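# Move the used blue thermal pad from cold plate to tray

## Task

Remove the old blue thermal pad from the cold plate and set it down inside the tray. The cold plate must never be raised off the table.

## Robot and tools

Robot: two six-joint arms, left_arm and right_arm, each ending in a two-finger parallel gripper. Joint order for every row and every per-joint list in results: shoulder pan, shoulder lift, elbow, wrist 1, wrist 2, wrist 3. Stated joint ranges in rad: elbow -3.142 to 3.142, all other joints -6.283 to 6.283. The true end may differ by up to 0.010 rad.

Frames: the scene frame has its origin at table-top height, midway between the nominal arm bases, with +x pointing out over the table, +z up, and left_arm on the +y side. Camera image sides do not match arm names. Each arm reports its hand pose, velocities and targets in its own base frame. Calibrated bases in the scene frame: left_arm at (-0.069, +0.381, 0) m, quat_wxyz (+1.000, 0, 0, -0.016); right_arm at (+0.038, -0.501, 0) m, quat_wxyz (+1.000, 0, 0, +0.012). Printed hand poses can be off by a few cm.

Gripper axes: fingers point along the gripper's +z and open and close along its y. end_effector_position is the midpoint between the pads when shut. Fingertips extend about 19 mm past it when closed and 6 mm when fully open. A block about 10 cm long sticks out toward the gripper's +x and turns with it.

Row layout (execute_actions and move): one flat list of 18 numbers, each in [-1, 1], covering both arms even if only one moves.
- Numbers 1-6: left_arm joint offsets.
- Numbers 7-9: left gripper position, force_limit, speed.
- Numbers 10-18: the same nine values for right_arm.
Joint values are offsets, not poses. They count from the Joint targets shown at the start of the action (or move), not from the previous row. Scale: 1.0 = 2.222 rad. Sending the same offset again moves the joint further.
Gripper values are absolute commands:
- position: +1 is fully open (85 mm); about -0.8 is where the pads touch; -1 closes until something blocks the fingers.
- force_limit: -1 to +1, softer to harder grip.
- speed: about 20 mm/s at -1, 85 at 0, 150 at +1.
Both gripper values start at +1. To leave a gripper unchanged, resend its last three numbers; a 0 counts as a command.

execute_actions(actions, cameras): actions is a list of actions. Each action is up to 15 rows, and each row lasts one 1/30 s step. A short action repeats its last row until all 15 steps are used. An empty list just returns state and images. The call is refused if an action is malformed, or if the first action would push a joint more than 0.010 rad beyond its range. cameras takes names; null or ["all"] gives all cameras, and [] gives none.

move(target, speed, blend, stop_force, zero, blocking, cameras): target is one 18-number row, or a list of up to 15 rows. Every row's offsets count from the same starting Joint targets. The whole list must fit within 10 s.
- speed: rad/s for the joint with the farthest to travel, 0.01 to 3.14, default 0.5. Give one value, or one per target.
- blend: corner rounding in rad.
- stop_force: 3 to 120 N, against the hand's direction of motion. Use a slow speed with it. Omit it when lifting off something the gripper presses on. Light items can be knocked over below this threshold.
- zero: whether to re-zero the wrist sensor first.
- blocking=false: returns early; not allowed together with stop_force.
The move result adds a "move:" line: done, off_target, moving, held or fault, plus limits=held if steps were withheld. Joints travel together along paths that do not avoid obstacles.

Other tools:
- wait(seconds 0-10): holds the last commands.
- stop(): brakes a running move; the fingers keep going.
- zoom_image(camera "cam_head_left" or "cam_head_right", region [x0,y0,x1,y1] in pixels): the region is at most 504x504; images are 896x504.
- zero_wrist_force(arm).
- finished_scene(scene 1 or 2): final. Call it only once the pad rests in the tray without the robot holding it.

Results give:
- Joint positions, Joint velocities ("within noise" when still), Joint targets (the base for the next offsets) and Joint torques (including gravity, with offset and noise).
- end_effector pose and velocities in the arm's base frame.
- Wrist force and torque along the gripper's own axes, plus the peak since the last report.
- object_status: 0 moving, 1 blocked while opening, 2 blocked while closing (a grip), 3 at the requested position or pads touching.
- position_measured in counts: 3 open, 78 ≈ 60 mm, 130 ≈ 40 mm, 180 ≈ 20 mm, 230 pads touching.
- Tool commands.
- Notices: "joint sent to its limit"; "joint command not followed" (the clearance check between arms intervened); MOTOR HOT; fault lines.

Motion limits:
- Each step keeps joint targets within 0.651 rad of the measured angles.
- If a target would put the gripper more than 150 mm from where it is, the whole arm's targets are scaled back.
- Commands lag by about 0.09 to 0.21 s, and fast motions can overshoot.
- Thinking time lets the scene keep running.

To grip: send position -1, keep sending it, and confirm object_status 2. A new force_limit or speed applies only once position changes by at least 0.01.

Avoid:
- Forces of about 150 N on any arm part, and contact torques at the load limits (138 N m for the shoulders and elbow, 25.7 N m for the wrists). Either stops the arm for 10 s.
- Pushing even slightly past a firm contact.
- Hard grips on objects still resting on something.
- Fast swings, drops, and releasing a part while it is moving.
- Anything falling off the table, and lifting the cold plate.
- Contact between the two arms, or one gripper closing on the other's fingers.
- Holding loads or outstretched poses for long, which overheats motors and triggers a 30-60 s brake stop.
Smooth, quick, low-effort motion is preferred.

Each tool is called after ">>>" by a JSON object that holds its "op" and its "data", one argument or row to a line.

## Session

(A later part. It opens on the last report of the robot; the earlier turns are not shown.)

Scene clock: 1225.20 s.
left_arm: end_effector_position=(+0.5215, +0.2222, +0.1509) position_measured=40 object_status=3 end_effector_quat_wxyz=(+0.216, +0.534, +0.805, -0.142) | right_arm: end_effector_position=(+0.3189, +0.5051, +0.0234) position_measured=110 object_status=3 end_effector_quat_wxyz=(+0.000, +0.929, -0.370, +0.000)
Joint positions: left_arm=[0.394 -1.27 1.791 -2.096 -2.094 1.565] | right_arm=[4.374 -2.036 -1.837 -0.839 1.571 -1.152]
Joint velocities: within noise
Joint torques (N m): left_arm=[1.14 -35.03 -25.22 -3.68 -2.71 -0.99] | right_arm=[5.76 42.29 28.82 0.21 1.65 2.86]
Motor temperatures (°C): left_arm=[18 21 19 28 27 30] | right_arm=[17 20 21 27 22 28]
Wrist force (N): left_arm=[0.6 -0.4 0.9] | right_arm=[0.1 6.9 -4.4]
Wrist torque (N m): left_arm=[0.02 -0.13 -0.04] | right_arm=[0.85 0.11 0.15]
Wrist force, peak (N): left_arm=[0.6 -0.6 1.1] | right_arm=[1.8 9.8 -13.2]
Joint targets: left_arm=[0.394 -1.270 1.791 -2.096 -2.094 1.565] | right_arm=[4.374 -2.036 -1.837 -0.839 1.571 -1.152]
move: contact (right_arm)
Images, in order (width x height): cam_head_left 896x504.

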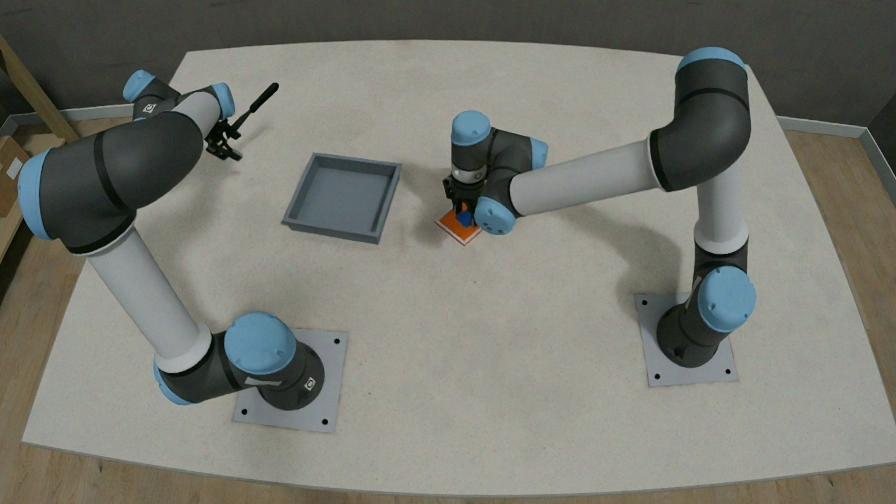

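>>> {"op": "move", "data": {
  "target": [0,0,0,0,0,0,0.7,-1,-1, 0,0.00055,0.00031,-0.00086,0,0,-0.05,0.5,-1],
  "speed": 0.02,
  "cameras": ["cam_head_left"]
}}

>>> {"op": "zoom_image", "data": {
  "camera": "cam_head_left",
  "region": [430, 170, 520, 250]
}}

Scene clock: 1229.23 s.
left_arm: end_effector_position=(+0.5215, +0.2222, +0.1509) position_measured=40 object_status=3 end_effector_quat_wxyz=(+0.216, +0.534, +0.805, -0.142) | right_arm: end_effector_position=(+0.3189, +0.5051, +0.0243) position_measured=136 object_status=0 end_effector_quat_wxyz=(+0.000, +0.929, -0.370, +0.000)
Joint positions: left_arm=[0.394 -1.27 1.791 -2.096 -2.094 1.565] | right_arm=[4.374 -2.035 -1.836 -0.841 1.571 -1.152]
Joint velocities: within noise
Joint torques (N m): left_arm=[-2.07 -35 -25.19 -3.71 -2.88 -0.98] | right_arm=[6.62 24.96 13.54 -3.54 1.86 3.03]
Motor temperatures (°C): left_arm=[18 21 19 28 27 30] | right_arm=[17 20 21 27 22 28]
Wrist force (N): left_arm=[0.7 -0.5 0.7] | right_arm=[0.3 3.8 -33.9]
Wrist torque (N m): left_arm=[0.00 -0.13 -0.03] | right_arm=[0.75 0.09 0.13]
Wrist force, peak (N): left_arm=[0.7 -0.3 1.2] | right_arm=[0.2 3.7 -34.2]
Joint targets: left_arm=[0.394 -1.270 1.791 -2.096 -2.094 1.565] | right_arm=[4.374 -2.035 -1.836 -0.841 1.571 -1.152]
move: done
Images, in order (width x height): cam_head_left 896x504.

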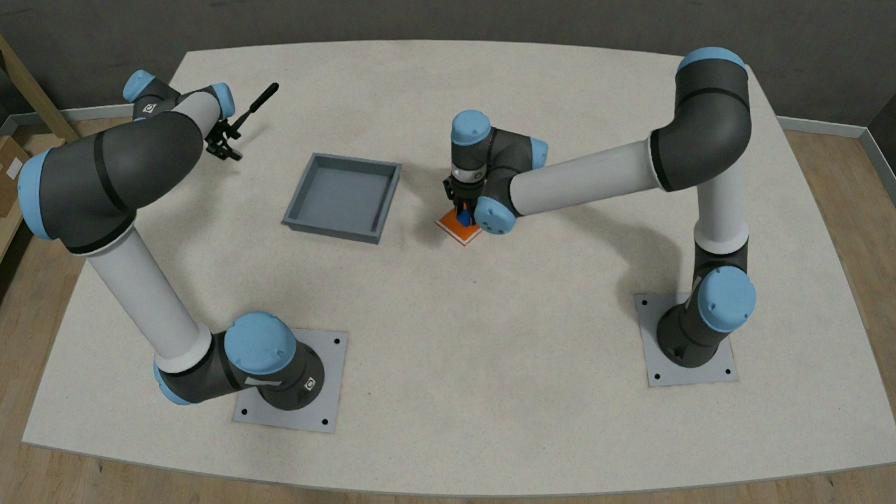

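Scaled by 5.600 from the camera's 896x504 image, which has a finer 1280x720 frame.

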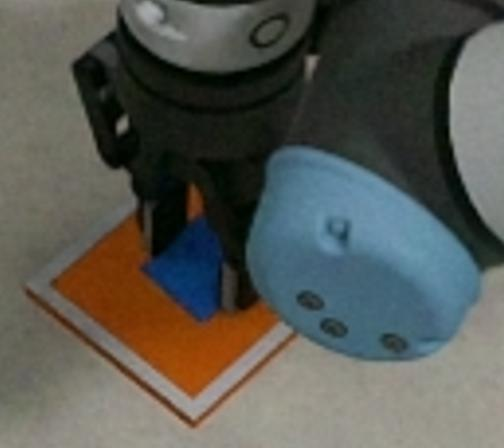

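>>> {"op": "move", "data": {
  "target": [
    [0,0,0,0,0,0,0.7,-1,-1, 0,0.00069,0.00039,-0.00108,0,0,-0.05,0.5,-1],
    [0,0,0,0,0,0,0.7,-1,-1, 0,0.00076,0.00043,-0.00119,0,0,-0.25,0.5,-1]
  ],
  "speed": 0.02,
  "cameras": ["cam_head_left"]
}}

>>> {"op": "zoom_image", "data": {
  "camera": "cam_head_left",
  "region": [430, 170, 520, 250]
}}

Scene clock: 1234.40 s.
left_arm: end_effector_position=(+0.5215, +0.2222, +0.1509) position_measured=40 object_status=3 end_effector_quat_wxyz=(+0.216, +0.534, +0.805, -0.142) | right_arm: end_effector_position=(+0.3189, +0.5052, +0.0254) position_measured=161 object_status=0 end_effector_quat_wxyz=(+0.000, +0.929, -0.370, +0.000)
Joint positions: left_arm=[0.394 -1.27 1.791 -2.096 -2.094 1.565] | right_arm=[4.374 -2.033 -1.835 -0.844 1.571 -1.152]
Joint velocities: within noise
Joint torques (N m): left_arm=[-0.82 -35.02 -24.4 -3.52 -2.84 -0.99] | right_arm=[5.36 19.21 7.67 -1.35 1.79 2.87]
Motor temperatures (°C): left_arm=[18 21 19 28 27 30] | right_arm=[17 20 21 27 22 28]
Wrist force (N): left_arm=[0.3 -0.3 0.8] | right_arm=[-0.2 2.3 -21.3]
Wrist torque (N m): left_arm=[0.03 -0.06 -0.04] | right_arm=[0.85 0.11 0.13]
Wrist force, peak (N): left_arm=[0.7 -0.3 1.3] | right_arm=[0.3 3.8 -34.1]
Joint targets: left_arm=[0.394 -1.270 1.791 -2.096 -2.094 1.565] | right_arm=[4.374 -2.033 -1.835 -0.844 1.571 -1.152]
move: done
Images, in order (width x height): cam_head_left 896x504.

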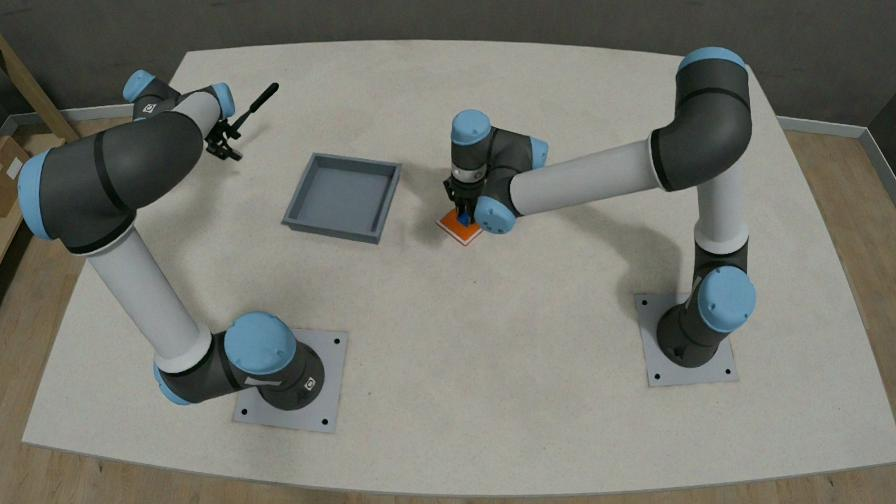

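Scaled by 5.600 from the camera's 896x504 image, which has a finer 1280x720 frame.

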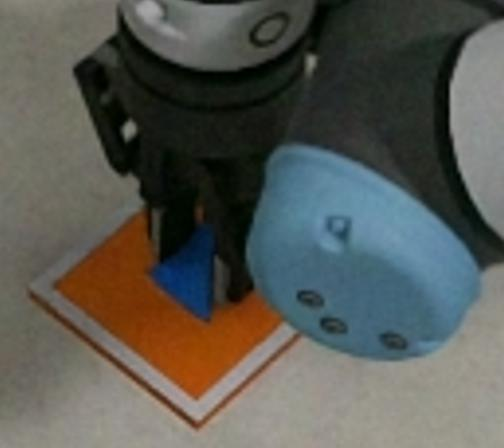

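>>> {"op": "move", "data": {
  "target": [
    [0,0,0,0,0,0,0.7,-1,-1, 0,0.00042,0.00024,-0.00065,0,0,-0.25,0.5,-1],
    [0,0,0,0,0,0,0.7,-1,-1, 0,0.00049,0.00028,-0.00076,0,0,-1,0.5,-1]
  ],
  "speed": 0.02,
  "cameras": ["cam_head_left"]
}}

>>> {"op": "zoom_image", "data": {
  "camera": "cam_head_left",
  "region": [430, 170, 520, 250]
}}

Scene clock: 1240.27 s.
left_arm: end_effector_position=(+0.5215, +0.2222, +0.1509) position_measured=40 object_status=3 end_effector_quat_wxyz=(+0.216, +0.534, +0.805, -0.142) | right_arm: end_effector_position=(+0.3189, +0.5052, +0.0261) position_measured=224 object_status=0 end_effector_quat_wxyz=(+0.000, +0.929, -0.370, +0.000)
Joint positions: left_arm=[0.394 -1.27 1.791 -2.096 -2.094 1.565] | right_arm=[4.374 -2.032 -1.835 -0.846 1.571 -1.152]
Joint velocities: within noise
Joint torques (N m): left_arm=[-2.34 -35.38 -24.11 -3.43 -2.74 -0.95] | right_arm=[-1.13 21.84 5.97 0.39 1.83 2.79]
Motor temperatures (°C): left_arm=[18 21 19 28 27 30] | right_arm=[17 20 21 27 22 28]
Wrist force (N): left_arm=[0.6 -0.4 0.7] | right_arm=[0.0 3.8 -13.2]
Wrist torque (N m): left_arm=[0.01 -0.13 -0.04] | right_arm=[0.76 0.08 0.13]
Wrist force, peak (N): left_arm=[0.5 -0.6 1.1] | right_arm=[-0.4 1.3 -24.3]
Joint targets: left_arm=[0.394 -1.270 1.791 -2.096 -2.094 1.565] | right_arm=[4.374 -2.032 -1.835 -0.846 1.571 -1.152]
move: done
Images, in order (width x height): cam_head_left 896x504.

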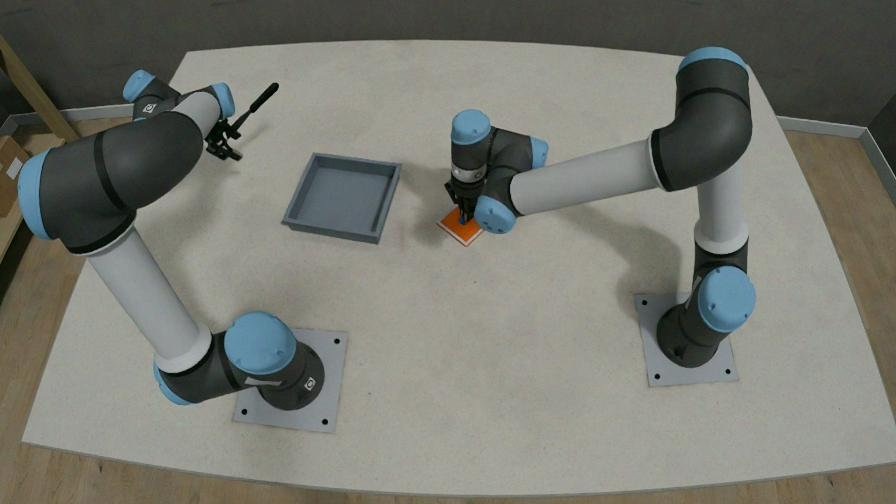

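Scaled by 5.600 from the camera's 896x504 image, which has a finer 1280x720 frame.

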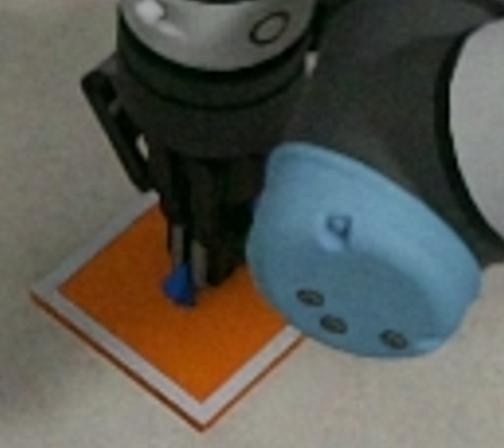

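>>> {"op": "move", "data": {
  "target": [0,0,0,0,0,0,0.7,-1,-1, 0,0.0138,0.0075,-0.0213,0,0,-1,0.5,-1],
  "speed": 0.03,
  "cameras": ["cam_head_left"]
}}

>>> {"op": "zoom_image", "data": {
  "camera": "cam_head_left",
  "region": [430, 170, 520, 250]
}}

Scene clock: 1244.60 s.
left_arm: end_effector_position=(+0.5215, +0.2222, +0.1509) position_measured=40 object_status=3 end_effector_quat_wxyz=(+0.216, +0.534, +0.805, -0.142) | right_arm: end_effector_position=(+0.3190, +0.5054, +0.0457) position_measured=224 object_status=2 end_effector_quat_wxyz=(+0.000, +0.929, -0.370, +0.000)
Joint positions: left_arm=[0.394 -1.27 1.791 -2.096 -2.094 1.565] | right_arm=[4.374 -2.002 -1.818 -0.893 1.571 -1.152]
Joint velocities: within noise
Joint torques (N m): left_arm=[-2.61 -36.9 -24.23 -3.32 -2.84 -0.94] | right_arm=[-3.63 46.69 32.27 -0.37 2.04 3.01]
Motor temperatures (°C): left_arm=[18 21 19 28 27 30] | right_arm=[17 20 21 27 22 28]
Wrist force (N): left_arm=[0.5 -0.2 0.8] | right_arm=[-0.7 4.8 1.1]
Wrist torque (N m): left_arm=[0.04 -0.12 -0.04] | right_arm=[0.72 0.04 0.12]
Wrist force, peak (N): left_arm=[0.4 -0.8 1.0] | right_arm=[-0.5 2.7 -15.0]
Joint targets: left_arm=[0.394 -1.270 1.791 -2.096 -2.094 1.565] | right_arm=[4.374 -2.001 -1.818 -0.893 1.571 -1.152]
move: done
Images, in order (width x height): cam_head_left 896x504.

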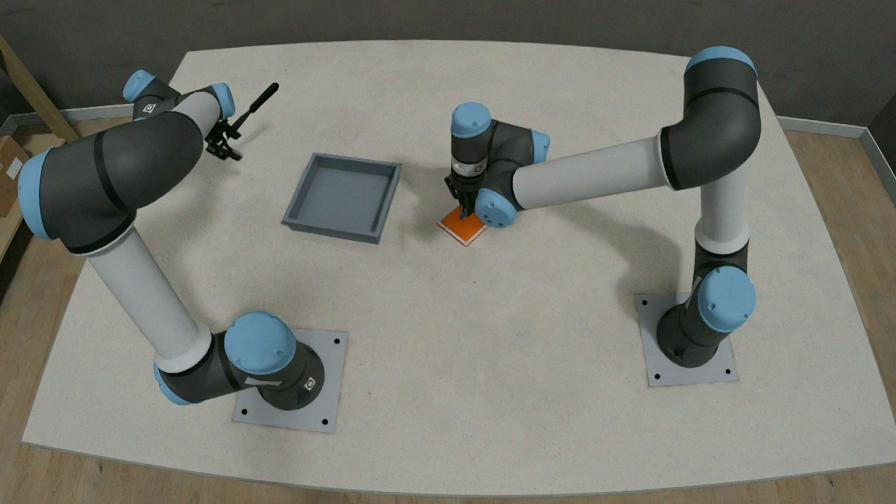

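Scaled by 5.600 from the camera's 896x504 image, which has a finer 1280x720 frame.

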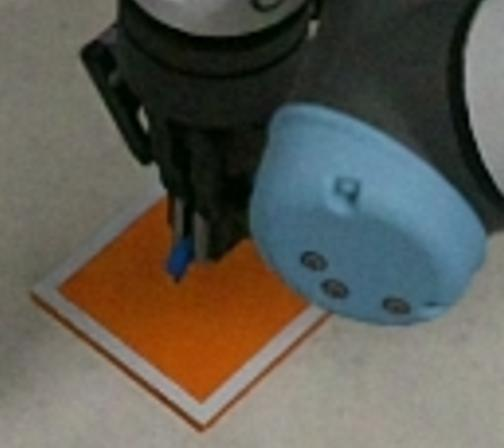

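>>> {"op": "move", "data": {
  "target": [0,0,0,0,0,0,0.7,-1,-1, 0,0.0544,0.0479,-0.1025,0,0,-1,0.5,-1],
  "speed": 0.08,
  "stop_force": 5
}}

>>> {"op": "zoom_image", "data": {
  "camera": "cam_head_left",
  "region": [430, 170, 520, 250]
}}

Scene clock: 1255.50 s.
left_arm: end_effector_position=(+0.5215, +0.2222, +0.1509) position_measured=40 object_status=3 end_effector_quat_wxyz=(+0.216, +0.534, +0.805, -0.142) | right_arm: end_effector_position=(+0.3189, +0.5050, +0.1395) position_measured=224 object_status=2 end_effector_quat_wxyz=(+0.000, +0.929, -0.370, +0.000)
Joint positions: left_arm=[0.394 -1.27 1.791 -2.096 -2.094 1.565] | right_arm=[4.374 -1.88 -1.712 -1.121 1.571 -1.152]
Joint velocities: within noise
Joint torques (N m): left_arm=[-3.95 -35.21 -23.31 -3.38 -2.84 -0.97] | right_arm=[-4.74 42.7 33.29 -0.06 1.77 2.96]
Motor temperatures (°C): left_arm=[18 21 19 28 27 30] | right_arm=[17 20 21 27 22 28]
Wrist force (N): left_arm=[0.4 -0.2 1.1] | right_arm=[-0.6 4.7 1.3]
Wrist torque (N m): left_arm=[0.05 -0.09 -0.04] | right_arm=[0.72 0.03 0.12]
Wrist force, peak (N): left_arm=[0.7 -0.5 0.9] | right_arm=[-0.8 5.2 1.2]
Joint targets: left_arm=[0.394 -1.270 1.791 -2.096 -2.094 1.565] | right_arm=[4.374 -1.880 -1.712 -1.121 1.571 -1.152]
move: done

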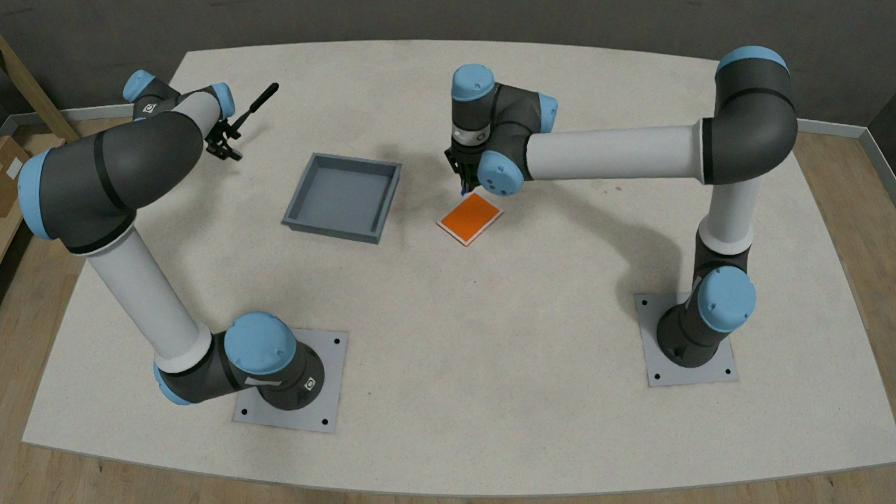

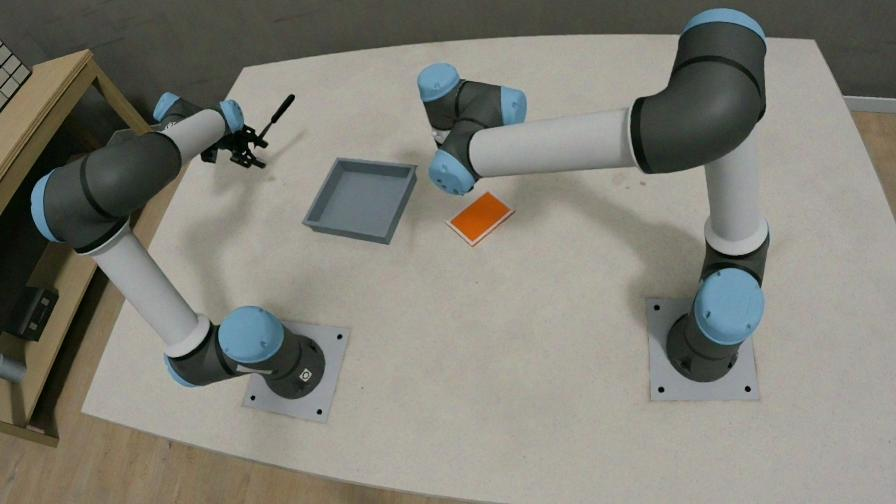

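Scaled by 5.600 from the camera's 896x504 image, which has a finer 1280x720 frame.

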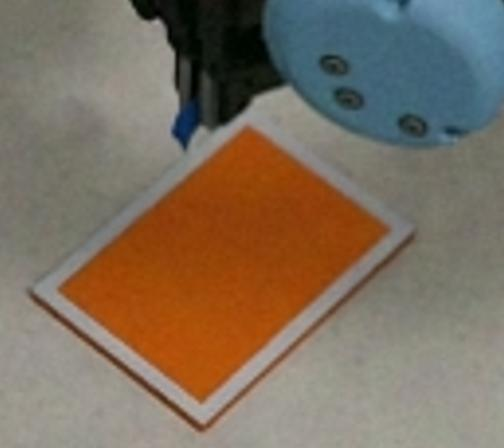

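>>> {"op": "move", "data": {
  "target": [0,0,0,0,0,0,0.7,-1,-1, 0.0482,-0.2124,0.3371,-0.1244,0,0,-1,0.5,-1],
  "speed": 0.3
}}

>>> {"op": "zoom_image", "data": {
  "camera": "cam_head_left",
  "region": [270, 130, 410, 250]
}}

Scene clock: 1261.70 s.
left_arm: end_effector_position=(+0.5215, +0.2222, +0.1509) position_measured=40 object_status=3 end_effector_quat_wxyz=(+0.216, +0.534, +0.805, -0.142) | right_arm: end_effector_position=(+0.3096, +0.7340, +0.1396) position_measured=224 object_status=2 end_effector_quat_wxyz=(+0.000, +0.948, -0.319, +0.000)
Joint positions: left_arm=[0.394 -1.27 1.791 -2.096 -2.094 1.565] | right_arm=[4.481 -2.352 -0.963 -1.397 1.571 -1.152]
Joint velocities: within noise
Joint torques (N m): left_arm=[-4.4 -36.08 -22.13 -3.17 -2.96 -0.87] | right_arm=[6.72 43.75 37.47 -0.31 2.12 2.89]
Motor temperatures (°C): left_arm=[18 21 19 28 27 30] | right_arm=[17 20 21 27 22 28]
Wrist force (N): left_arm=[0.4 -0.4 0.8] | right_arm=[-1.0 4.6 1.5]
Wrist torque (N m): left_arm=[0.03 -0.10 -0.04] | right_arm=[0.71 0.09 0.14]
Wrist force, peak (N): left_arm=[0.4 -0.9 1.0] | right_arm=[-0.3 5.4 1.0]
Joint targets: left_arm=[0.394 -1.270 1.791 -2.096 -2.094 1.565] | right_arm=[4.481 -2.352 -0.963 -1.397 1.571 -1.152]
move: done

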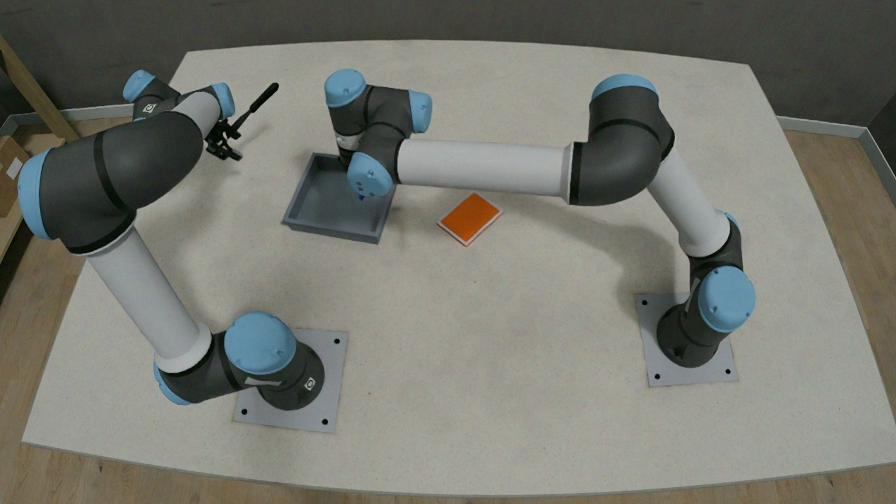

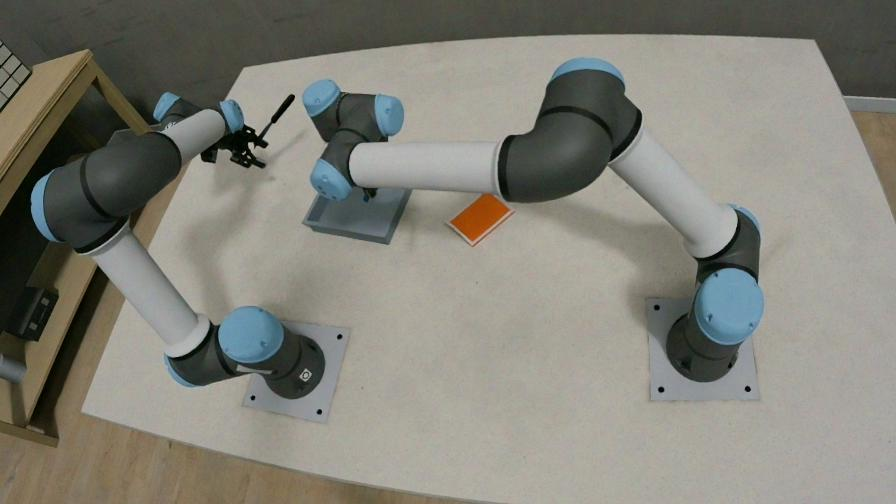

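Scaled by 3.600 from the camera's 896x504 image, which has a finer 1280x720 frame.

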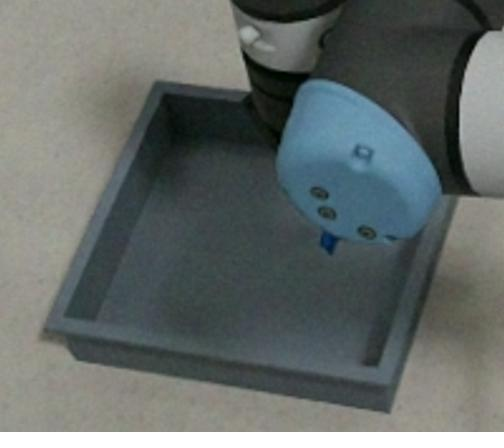

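>>> {"op": "move", "data": {
  "target": [0,0,0,0,0,0,0.7,-1,-1, -0.0141,-0.1138,0.2110,-0.0972,0,0,-1,0.5,-1],
  "speed": 0.25
}}

>>> {"op": "zoom_image", "data": {
  "camera": "cam_head_right",
  "region": [280, 130, 440, 260]
}}

>>> {"op": "zoom_image", "data": {
  "camera": "cam_head_left",
  "region": [270, 130, 410, 250]
}}

Scene clock: 1279.63 s.
left_arm: end_effector_position=(+0.5215, +0.2222, +0.1509) position_measured=40 object_status=3 end_effector_quat_wxyz=(+0.216, +0.534, +0.805, -0.142) | right_arm: end_effector_position=(+0.3510, +0.7930, +0.1394) position_measured=224 object_status=2 end_effector_quat_wxyz=(+0.000, +0.943, -0.334, +0.000)
Joint positions: left_arm=[0.394 -1.27 1.791 -2.096 -2.094 1.565] | right_arm=[4.45 -2.605 -0.494 -1.613 1.571 -1.152]
Joint velocities: within noise
Joint torques (N m): left_arm=[-7.6 -37.92 -22.32 -2.65 -2.8 -0.86] | right_arm=[-6.13 50.54 37.37 0.01 2.21 2.78]
Motor temperatures (°C): left_arm=[18 21 19 28 27 30] | right_arm=[17 20 21 27 22 28]
Wrist force (N): left_arm=[0.4 -0.1 0.6] | right_arm=[-0.9 4.3 1.5]
Wrist torque (N m): left_arm=[0.07 -0.10 -0.03] | right_arm=[0.67 0.07 0.14]
Wrist force, peak (N): left_arm=[0.9 -0.2 1.1] | right_arm=[-1.1 5.0 1.4]
Joint targets: left_arm=[0.394 -1.270 1.791 -2.096 -2.094 1.565] | right_arm=[4.450 -2.605 -0.494 -1.613 1.571 -1.152]
move: done

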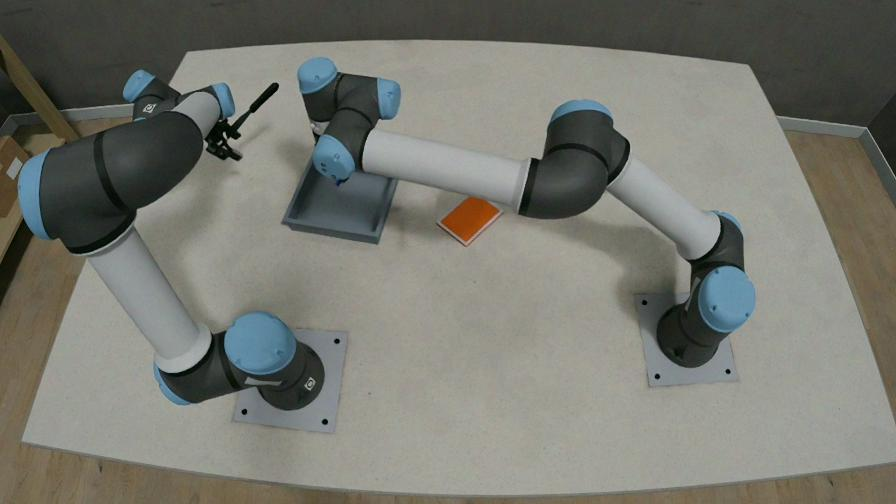

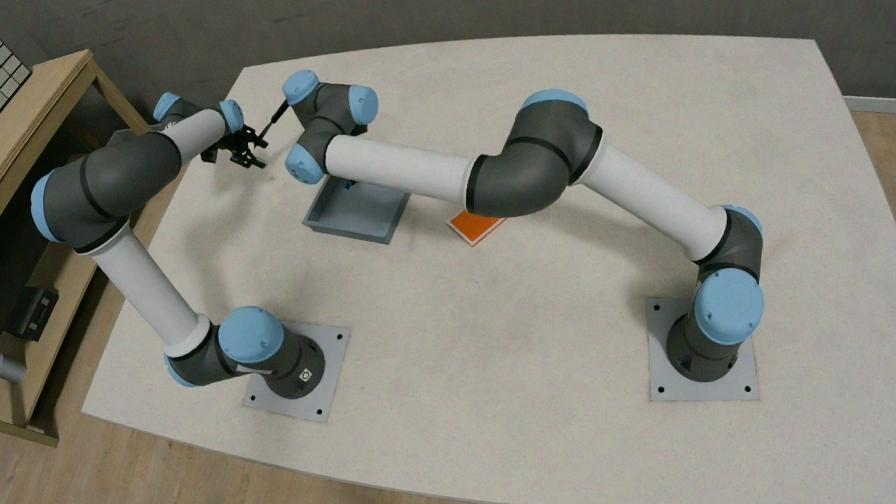

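Scaled by 3.150 from the camera's 896x504 image, which has a finer 1280x720 frame.

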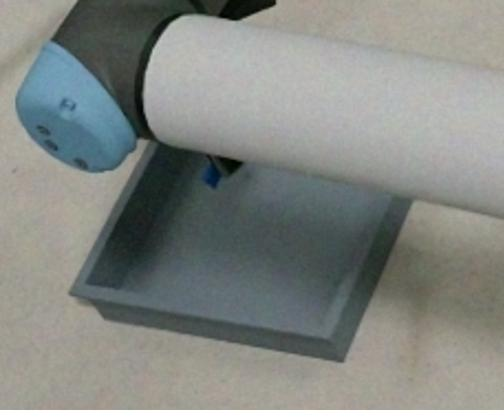

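Scaled by 3.600 from the camera's 896x504 image, which has a finer 1280x720 frame.

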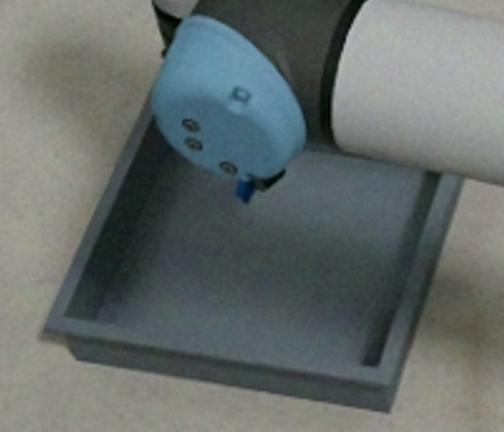

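>>> {"op": "move", "data": {
  "target": [0,0,0,0,0,0,0.7,-1,-1, 0,-0.01662,-0.0945,0.1111,0,0,-1,0.5,-1],
  "speed": 0.06,
  "stop_force": 4
}}

>>> {"op": "zoom_image", "data": {
  "camera": "cam_head_left",
  "region": [270, 130, 410, 250]
}}

Scene clock: 1287.23 s.
left_arm: end_effector_position=(+0.5215, +0.2222, +0.1509) position_measured=40 object_status=3 end_effector_quat_wxyz=(+0.216, +0.534, +0.805, -0.142) | right_arm: end_effector_position=(+0.3510, +0.7930, +0.0295) position_measured=224 object_status=2 end_effector_quat_wxyz=(+0.000, +0.943, -0.334, +0.000)
Joint positions: left_arm=[0.394 -1.27 1.791 -2.096 -2.094 1.565] | right_arm=[4.45 -2.642 -0.704 -1.366 1.571 -1.152]
Joint velocities: within noise
Joint torques (N m): left_arm=[-9 -37.38 -22.42 -2.63 -2.86 -1.11] | right_arm=[-6.56 51.07 18.35 5.38 2.2 3.07]
Motor temperatures (°C): left_arm=[18 21 19 28 27 30] | right_arm=[17 20 21 27 22 28]
Wrist force (N): left_arm=[0.2 -0.2 1.0] | right_arm=[-0.7 4.6 1.5]
Wrist torque (N m): left_arm=[0.04 -0.06 -0.03] | right_arm=[0.72 0.05 0.13]
Wrist force, peak (N): left_arm=[0.7 -0.2 1.2] | right_arm=[-0.8 5.0 1.5]
Joint targets: left_arm=[0.394 -1.270 1.791 -2.096 -2.094 1.565] | right_arm=[4.450 -2.642 -0.704 -1.366 1.571 -1.152]
move: done

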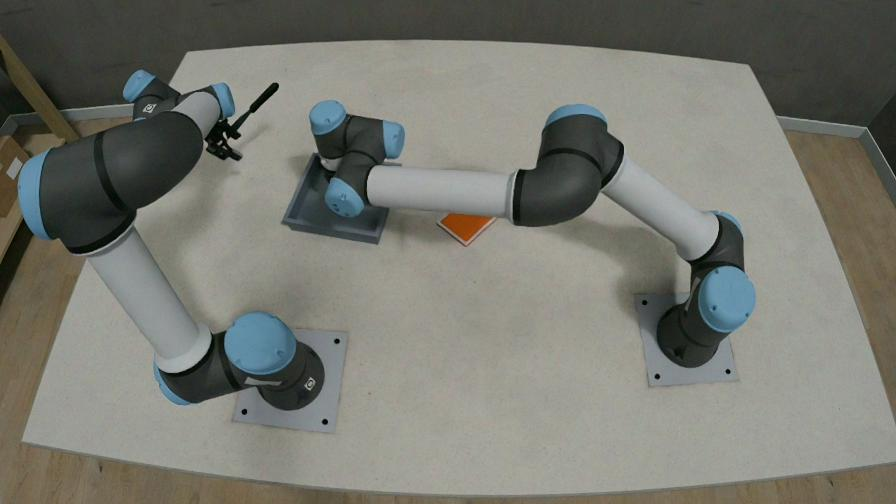

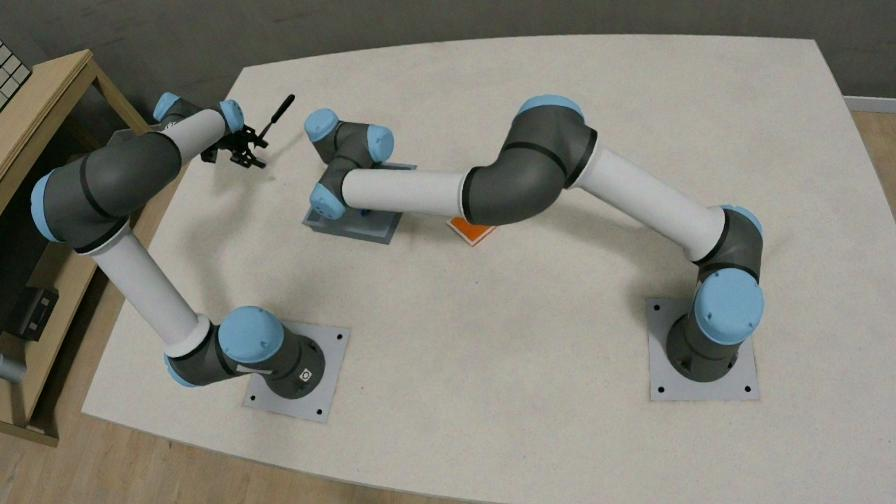

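Scaled by 3.600 from the camera's 896x504 image, which has a finer 1280x720 frame.

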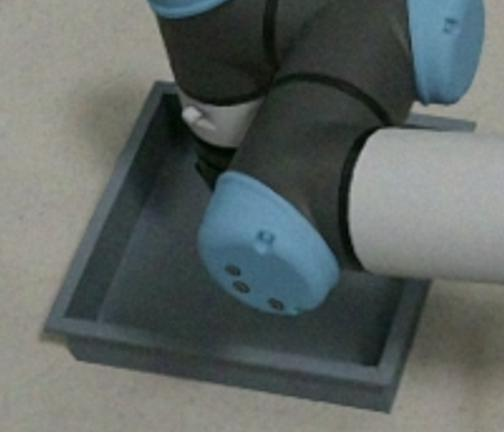

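>>> {"op": "move", "data": {
  "target": [0,0,0,0,0,0,0.7,-1,-1, 0,-0.0024,-0.0047,0.0071,0,0,-1,0.5,-1],
  "speed": 0.015,
  "stop_force": 3,
  "cameras": []
}}

>>> {"op": "move", "data": {
  "target": [0,0,0,0,0,0,0.7,-1,-1, 0,0,0,0,0,0,-0.2,-1,-1],
  "cameras": []
}}

>>> {"op": "move", "data": {
  "target": [0,0,0,0,0,0,0.7,-1,-1, 0,0.019,0.0992,-0.1182,0,0,-0.2,-1,-1],
  "speed": 0.15
}}

>>> {"op": "zoom_image", "data": {
  "camera": "cam_head_left",
  "region": [270, 130, 410, 250]
}}

Scene clock: 1294.33 s.
left_arm: end_effector_position=(+0.5215, +0.2222, +0.1509) position_measured=40 object_status=3 end_effector_quat_wxyz=(+0.216, +0.534, +0.805, -0.142) | right_arm: end_effector_position=(+0.3510, +0.7928, +0.0233) position_measured=224 object_status=2 end_effector_quat_wxyz=(+0.000, +0.943, -0.334, +0.000)
Joint positions: left_arm=[0.394 -1.27 1.791 -2.096 -2.094 1.565] | right_arm=[4.45 -2.646 -0.712 -1.354 1.571 -1.152]
Joint velocities: within noise
Joint torques (N m): left_arm=[-7.53 -37.59 -19.74 -2.58 -2.42 -0.91] | right_arm=[-5.37 67.92 33.21 -0.27 2.14 2.84]
Motor temperatures (°C): left_arm=[18 21 19 28 27 30] | right_arm=[17 20 21 27 22 28]
Wrist force (N): left_arm=[0.5 -0.1 1.0] | right_arm=[-0.1 3.8 -1.4]
Wrist torque (N m): left_arm=[0.06 -0.10 -0.04] | right_arm=[0.76 0.04 0.15]
Wrist force, peak (N): left_arm=[0.5 -0.4 1.3] | right_arm=[-1.0 4.9 1.4]
Joint targets: left_arm=[0.394 -1.270 1.791 -2.096 -2.094 1.565] | right_arm=[4.450 -2.646 -0.712 -1.354 1.571 -1.152]
move: contact (right_arm)
No camera images: "cameras" was empty.

Scene clock: 1295.93 s.
left_arm: end_effector_position=(+0.5215, +0.2222, +0.1509) position_measured=40 object_status=3 end_effector_quat_wxyz=(+0.216, +0.534, +0.805, -0.142) | right_arm: end_effector_position=(+0.3510, +0.7928, +0.0233) position_measured=154 object_status=0 end_effector_quat_wxyz=(+0.000, +0.943, -0.334, +0.000)
Joint positions: left_arm=[0.394 -1.27 1.791 -2.096 -2.094 1.565] | right_arm=[4.45 -2.646 -0.712 -1.354 1.571 -1.152]
Joint velocities: within noise
Joint torques (N m): left_arm=[-8.53 -38.19 -21.75 -2.47 -2.56 -0.87] | right_arm=[-4.13 66.8 32.82 1.67 2.19 2.92]
Motor temperatures (°C): left_arm=[18 21 19 28 27 30] | right_arm=[17 20 21 27 22 28]
Wrist force (N): left_arm=[0.6 -0.1 1.1] | right_arm=[-0.9 4.7 1.5]
Wrist torque (N m): left_arm=[0.07 -0.12 -0.04] | right_arm=[0.72 0.06 0.13]
Wrist force, peak (N): left_arm=[0.7 -0.5 0.9] | right_arm=[-0.9 5.0 1.5]
Joint targets: left_arm=[0.394 -1.270 1.791 -2.096 -2.094 1.565] | right_arm=[4.450 -2.646 -0.712 -1.354 1.571 -1.152]
move: done
No camera images: "cameras" was empty.

Scene clock: 1298.23 s.
left_arm: end_effector_position=(+0.5215, +0.2222, +0.1509) position_measured=40 object_status=3 end_effector_quat_wxyz=(+0.216, +0.534, +0.805, -0.142) | right_arm: end_effector_position=(+0.3509, +0.7927, +0.1411) position_measured=154 object_status=3 end_effector_quat_wxyz=(+0.000, +0.943, -0.334, +0.000) end_effector_velocity=(-0.001, +0.000, +0.002) end_effector_angular_velocity=(-0.001, +0.001, +0.001)
Joint positions: left_arm=[0.394 -1.27 1.791 -2.096 -2.094 1.565] | right_arm=[4.45 -2.604 -0.492 -1.616 1.571 -1.152]
Joint velocities: left_arm=[within noise] | right_arm=[0.001 0.001 0.003 -0.005 0.001 0]
Joint torques (N m): left_arm=[-9.09 -37.99 -21.5 -2.29 -2.49 -0.92] | right_arm=[-4.2 67.91 36.91 0.16 2.19 2.89]
Motor temperatures (°C): left_arm=[18 21 19 28 27 30] | right_arm=[17 20 21 27 22 28]
Wrist force (N): left_arm=[0.5 -0.3 0.9] | right_arm=[-1.0 4.6 1.4]
Wrist torque (N m): left_arm=[0.03 -0.10 -0.04] | right_arm=[0.71 0.08 0.14]
Wrist force, peak (N): left_arm=[0.6 -0.4 1.0] | right_arm=[-1.1 5.0 1.4]
Joint targets: left_arm=[0.394 -1.270 1.791 -2.096 -2.094 1.565] | right_arm=[4.450 -2.604 -0.491 -1.617 1.571 -1.152]
move: done

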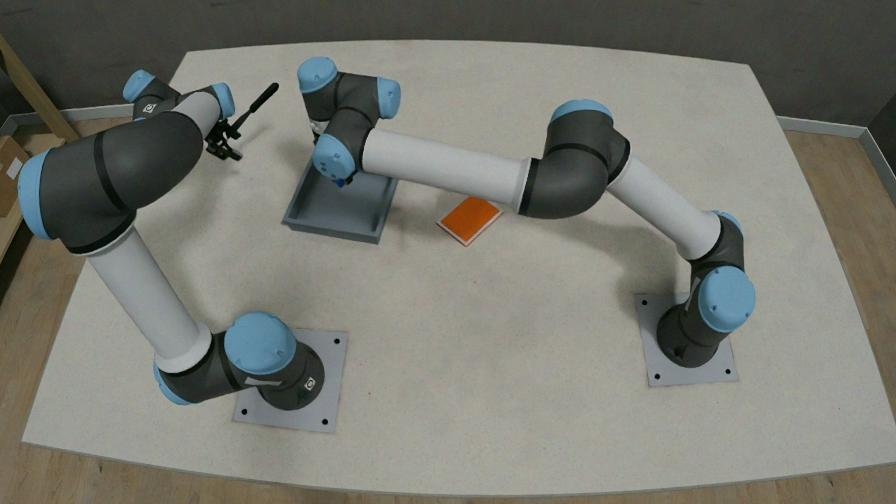

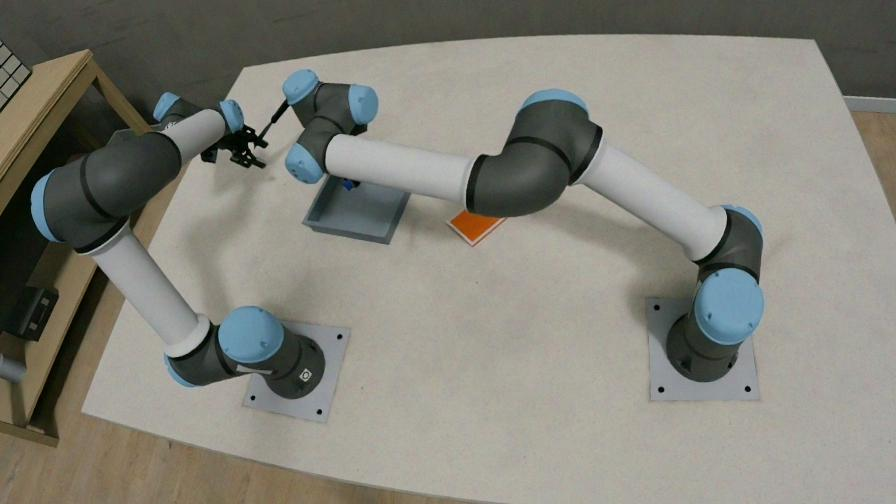

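Scaled by 3.600 from the camera's 896x504 image, which has a finer 1280x720 frame.

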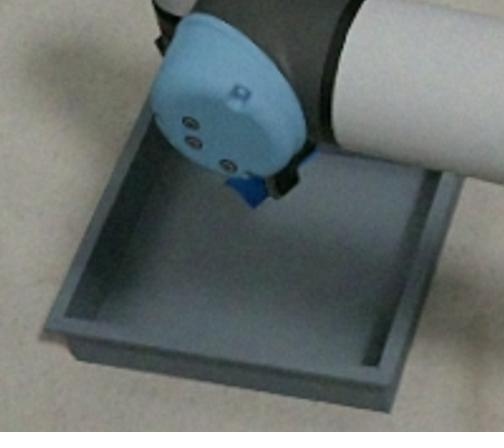

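>>> {"op": "move", "data": {
  "target": [
    [0,0,0,0,0,0,0.7,-1,-1, 0,-0.0160,-0.0938,0.1100,0,0,-0.2,-1,-1],
    [0,0,0,0,0,0,0.7,-1,-1, 0,-0.0170,-0.0960,0.1132,0,0,-0.2,-1,-1]
  ],
  "speed": [0.12,0.04],
  "stop_force": 5,
  "cameras": []
}}

>>> {"op": "move", "data": {
  "target": [0,0,0,0,0,0,0.7,-1,-1, 0,0,0,0,0,0,0.35,-1,-1],
  "cameras": []
}}

>>> {"op": "move", "data": {
  "target": [0,0,0,0,0,0,0.7,-1,-1, 0,0.019,0.0992,-0.1182,0,0,0.35,-1,-1],
  "speed": 0.15
}}

>>> {"op": "zoom_image", "data": {
  "camera": "cam_head_left",
  "region": [270, 130, 410, 250]
}}

Scene clock: 1306.13 s.
left_arm: end_effector_position=(+0.5215, +0.2222, +0.1509) position_measured=40 object_status=3 end_effector_quat_wxyz=(+0.216, +0.534, +0.805, -0.142) | right_arm: end_effector_position=(+0.3510, +0.7930, +0.0295) position_measured=154 object_status=3 end_effector_quat_wxyz=(+0.000, +0.943, -0.334, +0.000)
Joint positions: left_arm=[0.394 -1.27 1.791 -2.096 -2.094 1.565] | right_arm=[4.45 -2.642 -0.705 -1.365 1.571 -1.152]
Joint velocities: within noise
Joint torques (N m): left_arm=[-10.17 -38.56 -20.64 -2.44 -2.49 -1.11] | right_arm=[-2.1 50.66 17.93 5.31 2.03 2.69]
Motor temperatures (°C): left_arm=[18 21 19 28 27 30] | right_arm=[17 20 21 27 22 28]
Wrist force (N): left_arm=[0.5 -0.5 0.9] | right_arm=[-1.0 4.6 1.4]
Wrist torque (N m): left_arm=[0.01 -0.11 -0.04] | right_arm=[0.71 0.08 0.14]
Wrist force, peak (N): left_arm=[0.9 -0.5 0.9] | right_arm=[-0.8 4.9 1.5]
Joint targets: left_arm=[0.394 -1.270 1.791 -2.096 -2.094 1.565] | right_arm=[4.450 -2.642 -0.705 -1.365 1.571 -1.152]
move: done
No camera images: "cameras" was empty.

Scene clock: 1307.73 s.
left_arm: end_effector_position=(+0.5215, +0.2222, +0.1509) position_measured=40 object_status=3 end_effector_quat_wxyz=(+0.216, +0.534, +0.805, -0.142) | right_arm: end_effector_position=(+0.3510, +0.7930, +0.0295) position_measured=85 object_status=0 end_effector_quat_wxyz=(+0.000, +0.943, -0.334, +0.000)
Joint positions: left_arm=[0.394 -1.27 1.791 -2.096 -2.094 1.565] | right_arm=[4.45 -2.642 -0.705 -1.365 1.571 -1.152]
Joint velocities: within noise
Joint torques (N m): left_arm=[-8.74 -38.92 -22.53 -2.33 -2.51 -0.76] | right_arm=[-0.96 51.44 20.68 5.18 2.11 2.8]
Motor temperatures (°C): left_arm=[18 21 19 28 27 30] | right_arm=[17 20 21 27 22 28]
Wrist force (N): left_arm=[0.2 -0.4 0.8] | right_arm=[-0.9 4.8 1.1]
Wrist torque (N m): left_arm=[0.01 -0.06 -0.04] | right_arm=[0.75 0.06 0.13]
Wrist force, peak (N): left_arm=[0.7 -0.4 0.9] | right_arm=[-0.9 5.0 1.2]
Joint targets: left_arm=[0.394 -1.270 1.791 -2.096 -2.094 1.565] | right_arm=[4.450 -2.642 -0.705 -1.365 1.571 -1.152]
move: done
No camera images: "cameras" was empty.

Scene clock: 1310.03 s.
left_arm: end_effector_position=(+0.5215, +0.2222, +0.1509) position_measured=40 object_status=3 end_effector_quat_wxyz=(+0.216, +0.534, +0.805, -0.142) | right_arm: end_effector_position=(+0.3506, +0.7917, +0.1473) position_measured=85 object_status=3 end_effector_quat_wxyz=(+0.000, +0.943, -0.334, +0.000)
Joint positions: left_arm=[0.394 -1.27 1.791 -2.096 -2.094 1.565] | right_arm=[4.45 -2.6 -0.485 -1.627 1.571 -1.152]
Joint velocities: within noise
Joint torques (N m): left_arm=[-10.47 -38.24 -21.96 -2.31 -2.64 -0.9] | right_arm=[-0.14 70.16 37.03 -0.55 2.16 2.67]
Motor temperatures (°C): left_arm=[18 21 19 28 27 30] | right_arm=[17 20 21 27 22 28]
Wrist force (N): left_arm=[0.5 -0.2 0.9] | right_arm=[-1.0 4.8 1.2]
Wrist torque (N m): left_arm=[0.04 -0.10 -0.04] | right_arm=[0.74 0.08 0.15]
Wrist force, peak (N): left_arm=[0.6 -0.5 1.1] | right_arm=[-0.8 4.8 1.9]
Joint targets: left_arm=[0.394 -1.270 1.791 -2.096 -2.094 1.565] | right_arm=[4.450 -2.600 -0.484 -1.628 1.571 -1.152]
move: done

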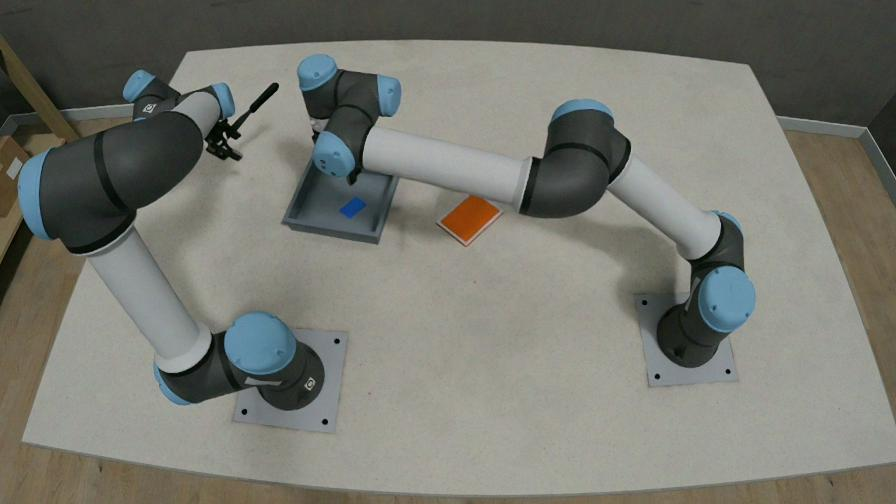

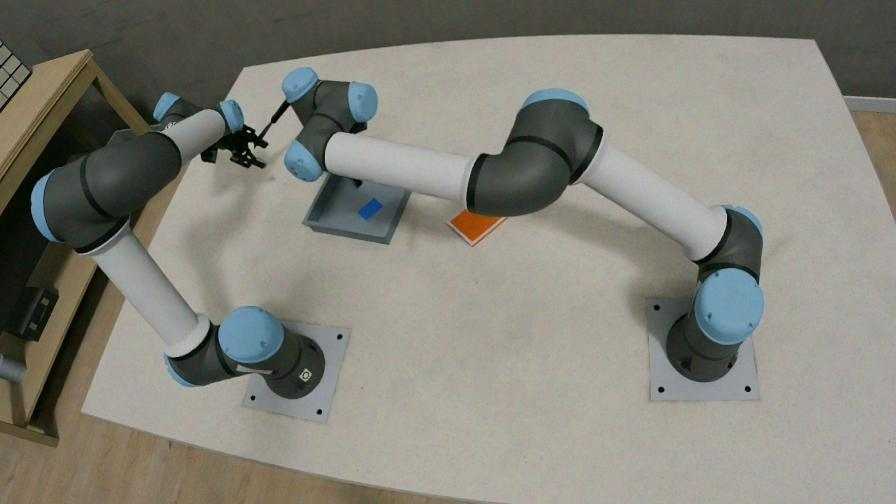

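Scaled by 3.600 from the camera's 896x504 image, which has a finer 1280x720 frame.

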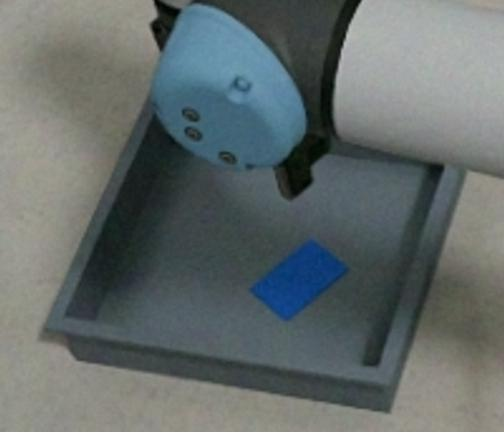

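Pad lies flat in the tray. Plate on the table, nothing else touched.

>>> {"op": "finished_scene", "data": {
  "scene": 1
}}

The scene is finished: the task was done.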